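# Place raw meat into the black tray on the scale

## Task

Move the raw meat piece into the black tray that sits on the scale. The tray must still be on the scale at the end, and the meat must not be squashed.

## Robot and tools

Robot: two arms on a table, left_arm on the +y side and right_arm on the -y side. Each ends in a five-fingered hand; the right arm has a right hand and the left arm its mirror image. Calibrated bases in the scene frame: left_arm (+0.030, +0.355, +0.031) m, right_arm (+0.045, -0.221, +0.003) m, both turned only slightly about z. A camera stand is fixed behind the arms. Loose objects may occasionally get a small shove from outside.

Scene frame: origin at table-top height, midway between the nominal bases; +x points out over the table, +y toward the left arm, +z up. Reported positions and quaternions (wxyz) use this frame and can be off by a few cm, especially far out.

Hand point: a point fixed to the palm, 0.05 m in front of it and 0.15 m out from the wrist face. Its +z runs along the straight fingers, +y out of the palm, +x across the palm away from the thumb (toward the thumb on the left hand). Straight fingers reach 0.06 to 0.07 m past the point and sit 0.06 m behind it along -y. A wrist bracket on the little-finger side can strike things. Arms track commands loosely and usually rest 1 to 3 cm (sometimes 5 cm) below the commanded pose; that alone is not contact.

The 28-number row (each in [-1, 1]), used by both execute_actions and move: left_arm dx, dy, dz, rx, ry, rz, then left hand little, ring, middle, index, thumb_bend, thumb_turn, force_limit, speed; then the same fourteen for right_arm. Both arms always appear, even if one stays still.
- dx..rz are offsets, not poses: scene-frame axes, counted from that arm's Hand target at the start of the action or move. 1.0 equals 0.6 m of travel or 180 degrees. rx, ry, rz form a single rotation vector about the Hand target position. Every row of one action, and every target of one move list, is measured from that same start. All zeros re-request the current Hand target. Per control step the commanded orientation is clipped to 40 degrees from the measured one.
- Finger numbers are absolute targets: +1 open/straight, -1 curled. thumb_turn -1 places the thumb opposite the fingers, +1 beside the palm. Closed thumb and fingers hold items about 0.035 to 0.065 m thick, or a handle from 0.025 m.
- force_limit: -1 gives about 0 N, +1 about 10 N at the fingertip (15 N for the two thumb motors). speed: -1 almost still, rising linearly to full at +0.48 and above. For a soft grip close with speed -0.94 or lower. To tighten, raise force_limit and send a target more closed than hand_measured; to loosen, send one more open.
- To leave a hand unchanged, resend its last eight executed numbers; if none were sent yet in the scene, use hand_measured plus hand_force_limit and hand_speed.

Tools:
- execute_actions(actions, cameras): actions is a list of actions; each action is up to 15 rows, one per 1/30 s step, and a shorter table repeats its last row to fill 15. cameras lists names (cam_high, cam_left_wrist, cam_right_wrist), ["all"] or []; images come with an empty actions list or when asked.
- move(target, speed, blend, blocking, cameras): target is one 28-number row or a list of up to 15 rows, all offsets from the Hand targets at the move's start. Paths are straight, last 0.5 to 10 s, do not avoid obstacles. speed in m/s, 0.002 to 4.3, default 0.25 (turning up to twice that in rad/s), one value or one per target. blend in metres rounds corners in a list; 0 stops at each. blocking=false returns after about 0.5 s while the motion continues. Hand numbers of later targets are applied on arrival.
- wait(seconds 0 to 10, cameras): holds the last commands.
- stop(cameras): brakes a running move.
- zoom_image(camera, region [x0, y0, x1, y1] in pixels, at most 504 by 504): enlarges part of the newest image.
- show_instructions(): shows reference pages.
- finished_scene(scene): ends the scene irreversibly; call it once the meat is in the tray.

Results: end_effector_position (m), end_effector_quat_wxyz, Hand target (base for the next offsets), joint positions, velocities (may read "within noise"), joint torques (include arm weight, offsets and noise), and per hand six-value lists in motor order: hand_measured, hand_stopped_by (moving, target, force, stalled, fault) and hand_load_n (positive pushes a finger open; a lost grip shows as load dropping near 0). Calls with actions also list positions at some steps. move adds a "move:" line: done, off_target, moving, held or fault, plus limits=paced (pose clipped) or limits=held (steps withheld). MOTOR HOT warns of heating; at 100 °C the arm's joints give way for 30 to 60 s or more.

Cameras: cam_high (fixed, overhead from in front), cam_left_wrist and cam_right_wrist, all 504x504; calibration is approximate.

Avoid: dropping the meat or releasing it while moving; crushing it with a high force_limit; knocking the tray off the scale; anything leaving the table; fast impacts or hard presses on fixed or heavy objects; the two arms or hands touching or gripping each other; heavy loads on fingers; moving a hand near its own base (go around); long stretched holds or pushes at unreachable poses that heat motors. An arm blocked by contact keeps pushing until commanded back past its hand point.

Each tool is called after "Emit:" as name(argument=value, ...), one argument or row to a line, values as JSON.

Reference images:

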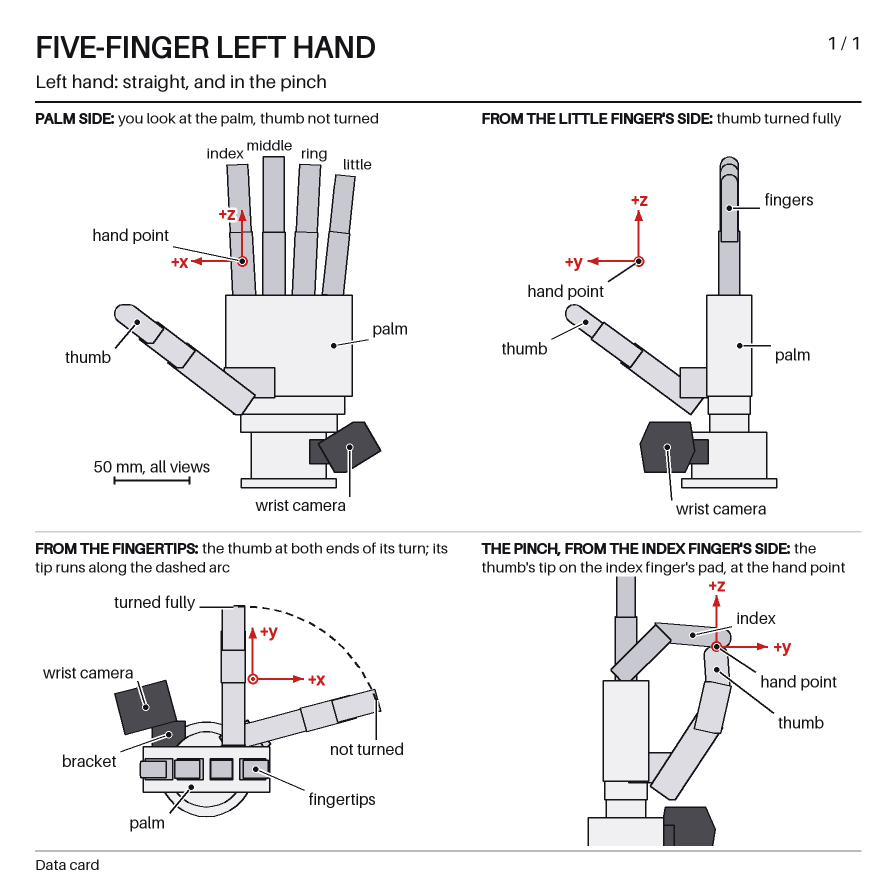

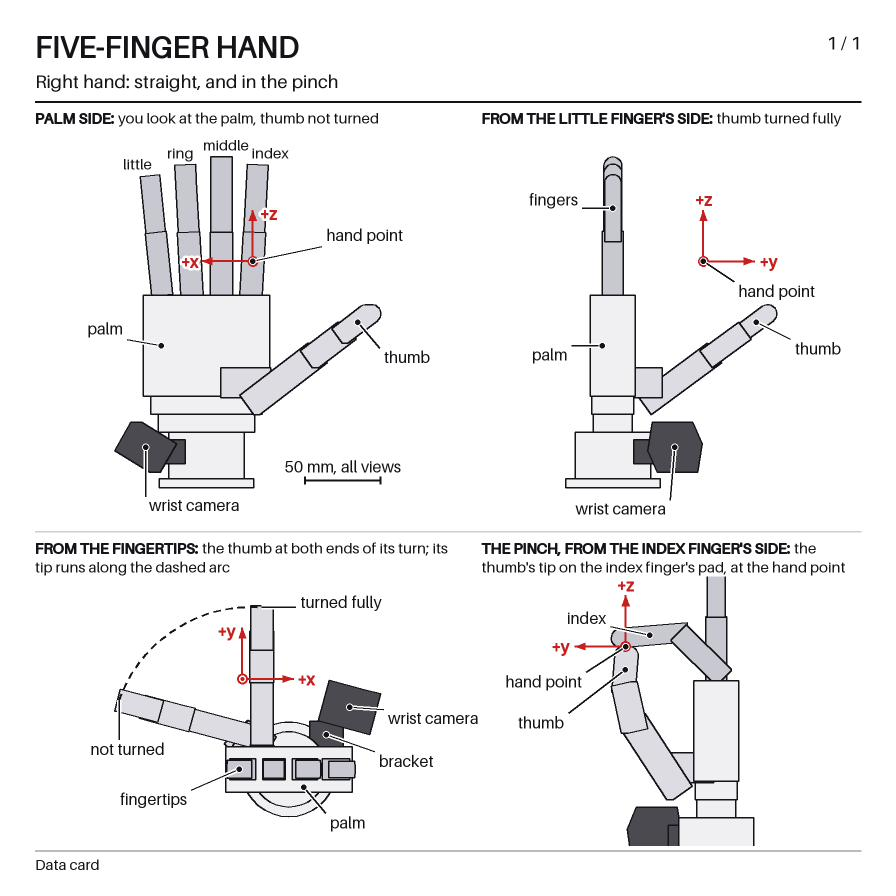

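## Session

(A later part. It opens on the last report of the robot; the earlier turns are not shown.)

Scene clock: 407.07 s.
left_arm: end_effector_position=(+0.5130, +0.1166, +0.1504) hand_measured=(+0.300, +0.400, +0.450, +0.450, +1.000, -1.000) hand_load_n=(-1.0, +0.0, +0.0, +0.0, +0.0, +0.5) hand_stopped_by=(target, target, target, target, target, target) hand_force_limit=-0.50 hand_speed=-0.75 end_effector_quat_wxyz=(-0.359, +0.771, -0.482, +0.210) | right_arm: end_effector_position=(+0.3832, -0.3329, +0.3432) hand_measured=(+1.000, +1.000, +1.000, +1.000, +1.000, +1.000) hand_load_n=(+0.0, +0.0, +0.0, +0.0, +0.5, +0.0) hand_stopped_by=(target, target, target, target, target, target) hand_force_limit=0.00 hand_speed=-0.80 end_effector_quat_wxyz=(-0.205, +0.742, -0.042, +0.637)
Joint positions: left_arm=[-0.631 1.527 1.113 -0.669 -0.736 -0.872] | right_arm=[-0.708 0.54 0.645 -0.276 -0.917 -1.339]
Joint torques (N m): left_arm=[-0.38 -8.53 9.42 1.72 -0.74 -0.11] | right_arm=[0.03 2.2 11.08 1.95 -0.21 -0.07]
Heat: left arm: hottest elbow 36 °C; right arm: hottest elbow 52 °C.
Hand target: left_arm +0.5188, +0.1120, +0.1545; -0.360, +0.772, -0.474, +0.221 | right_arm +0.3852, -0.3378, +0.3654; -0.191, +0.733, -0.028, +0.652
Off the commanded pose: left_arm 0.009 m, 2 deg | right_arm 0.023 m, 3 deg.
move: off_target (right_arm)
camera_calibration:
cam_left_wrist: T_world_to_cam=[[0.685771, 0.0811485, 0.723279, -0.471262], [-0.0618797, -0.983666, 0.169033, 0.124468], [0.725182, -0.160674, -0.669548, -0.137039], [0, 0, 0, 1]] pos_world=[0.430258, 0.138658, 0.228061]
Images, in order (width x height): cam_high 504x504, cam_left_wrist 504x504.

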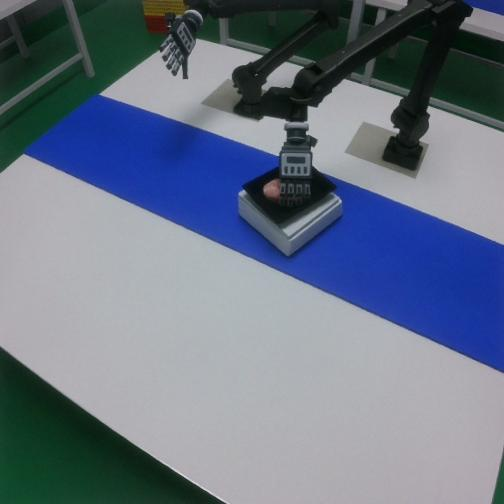

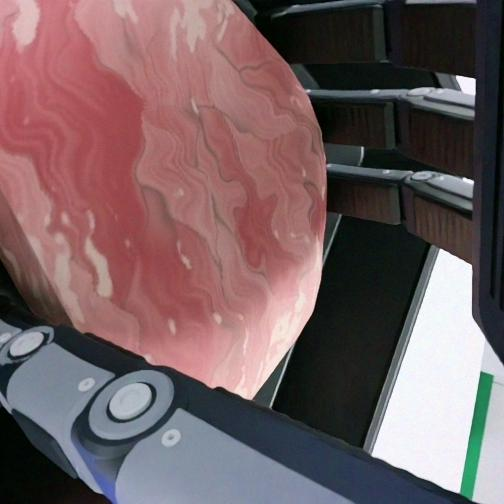

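Emit:
move(
  target=[
    [0,0,0,0,0,0,0.3,0.5,0.55,0.55,1,-1,-0.5,-0.5,0,0,0,0,0,0,1,1,1,1,1,1,0,-0.8],
    [0.03,0,0.08,0,0,0,0.3,0.5,0.55,0.55,1,-1,-0.5,-0.5,0,0,0,0,0,0,1,1,1,1,1,1,0,-0.8],
    [0.03,0,0.22,0,0,0,0.3,0.5,0.55,0.55,1,-1,-0.5,-0.5,0,0,0,0,0,0,1,1,1,1,1,1,0,-0.8],
  ],
  speed=[0.08,0.08,0.15],
  blend=[0,0.02,0],
  cameras=["cam_high","cam_left_wrist"],
)

Emit:
zoom_image(
  camera="cam_high",
  region=[230, 110, 370, 250],
)

Scene clock: 422.40 s.
left_arm: end_effector_position=(+0.5221, +0.1151, +0.2545) hand_measured=(+0.300, +0.500, +0.550, +0.550, +1.000, -1.000) hand_load_n=(+0.0, +0.0, +0.0, +0.0, +0.0, +0.0) hand_stopped_by=(target, target, target, target, target, target) hand_force_limit=-0.50 hand_speed=-0.50 end_effector_quat_wxyz=(-0.360, +0.770, -0.487, +0.198) | right_arm: end_effector_position=(+0.3832, -0.3329, +0.3432) hand_measured=(+1.000, +1.000, +1.000, +1.000, +1.000, +1.000) hand_load_n=(+0.0, +0.0, +0.0, +0.0, +0.0, +0.0) hand_stopped_by=(target, target, target, target, target, target) hand_force_limit=0.00 hand_speed=-0.80 end_effector_quat_wxyz=(-0.205, +0.742, -0.042, +0.637)
Joint positions: left_arm=[-0.623 1.487 1.359 -0.972 -0.734 -0.86] | right_arm=[-0.708 0.54 0.645 -0.276 -0.917 -1.339]
Joint torques (N m): left_arm=[0.62 -9.05 14.69 0.51 -0.55 -0.01] | right_arm=[0.03 1.26 10.97 1.68 -0.2 -0.04]
Heat: left arm: hottest elbow 36 °C; right arm: hottest elbow 52 °C.
Hand target: left_arm +0.5368, +0.1118, +0.2866; -0.360, +0.772, -0.474, +0.221 | right_arm +0.3852, -0.3378, +0.3654; -0.191, +0.733, -0.028, +0.652
Off the commanded pose: left_arm 0.035 m, 3 deg | right_arm 0.023 m, 3 deg.
move: off_target (left_arm, right_arm)
camera_calibration:
cam_left_wrist: T_world_to_cam=[[0.700299, 0.0693457, 0.710473, -0.55556], [-0.0593368, -0.986171, 0.154742, 0.108557], [0.711379, -0.150523, -0.686501, -0.063889], [0, 0, 0, 1]] pos_world=[0.440949, 0.135965, 0.334052]
Images, in order (width x height): cam_high 504x504, cam_left_wrist 504x504.

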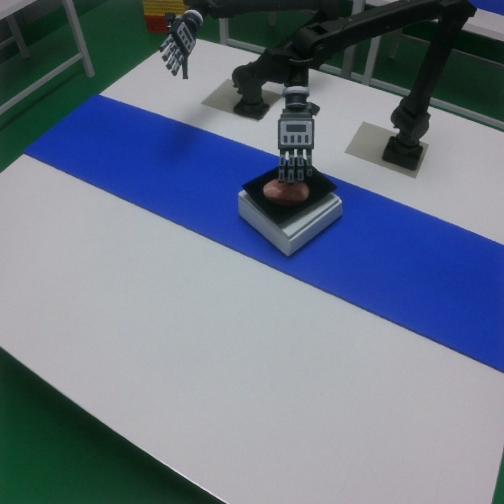

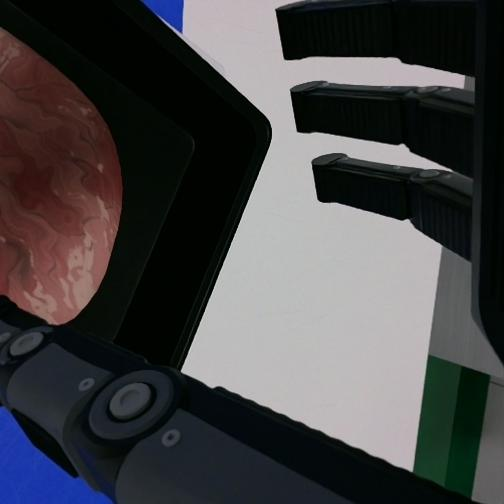

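Scaled by 3.600.

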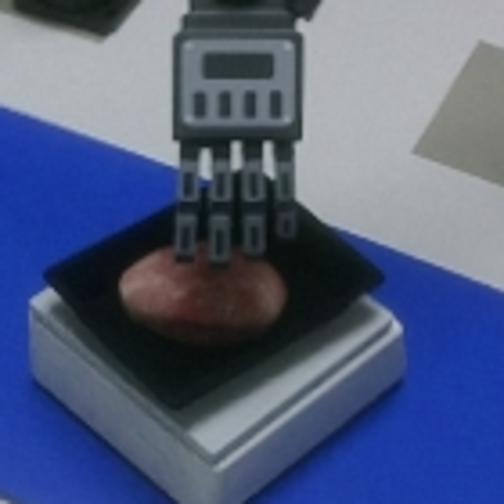

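Meat rests in the tray on the scale.

Emit:
finished_scene(
  scene=2,
)

The scene is finished: the task was done.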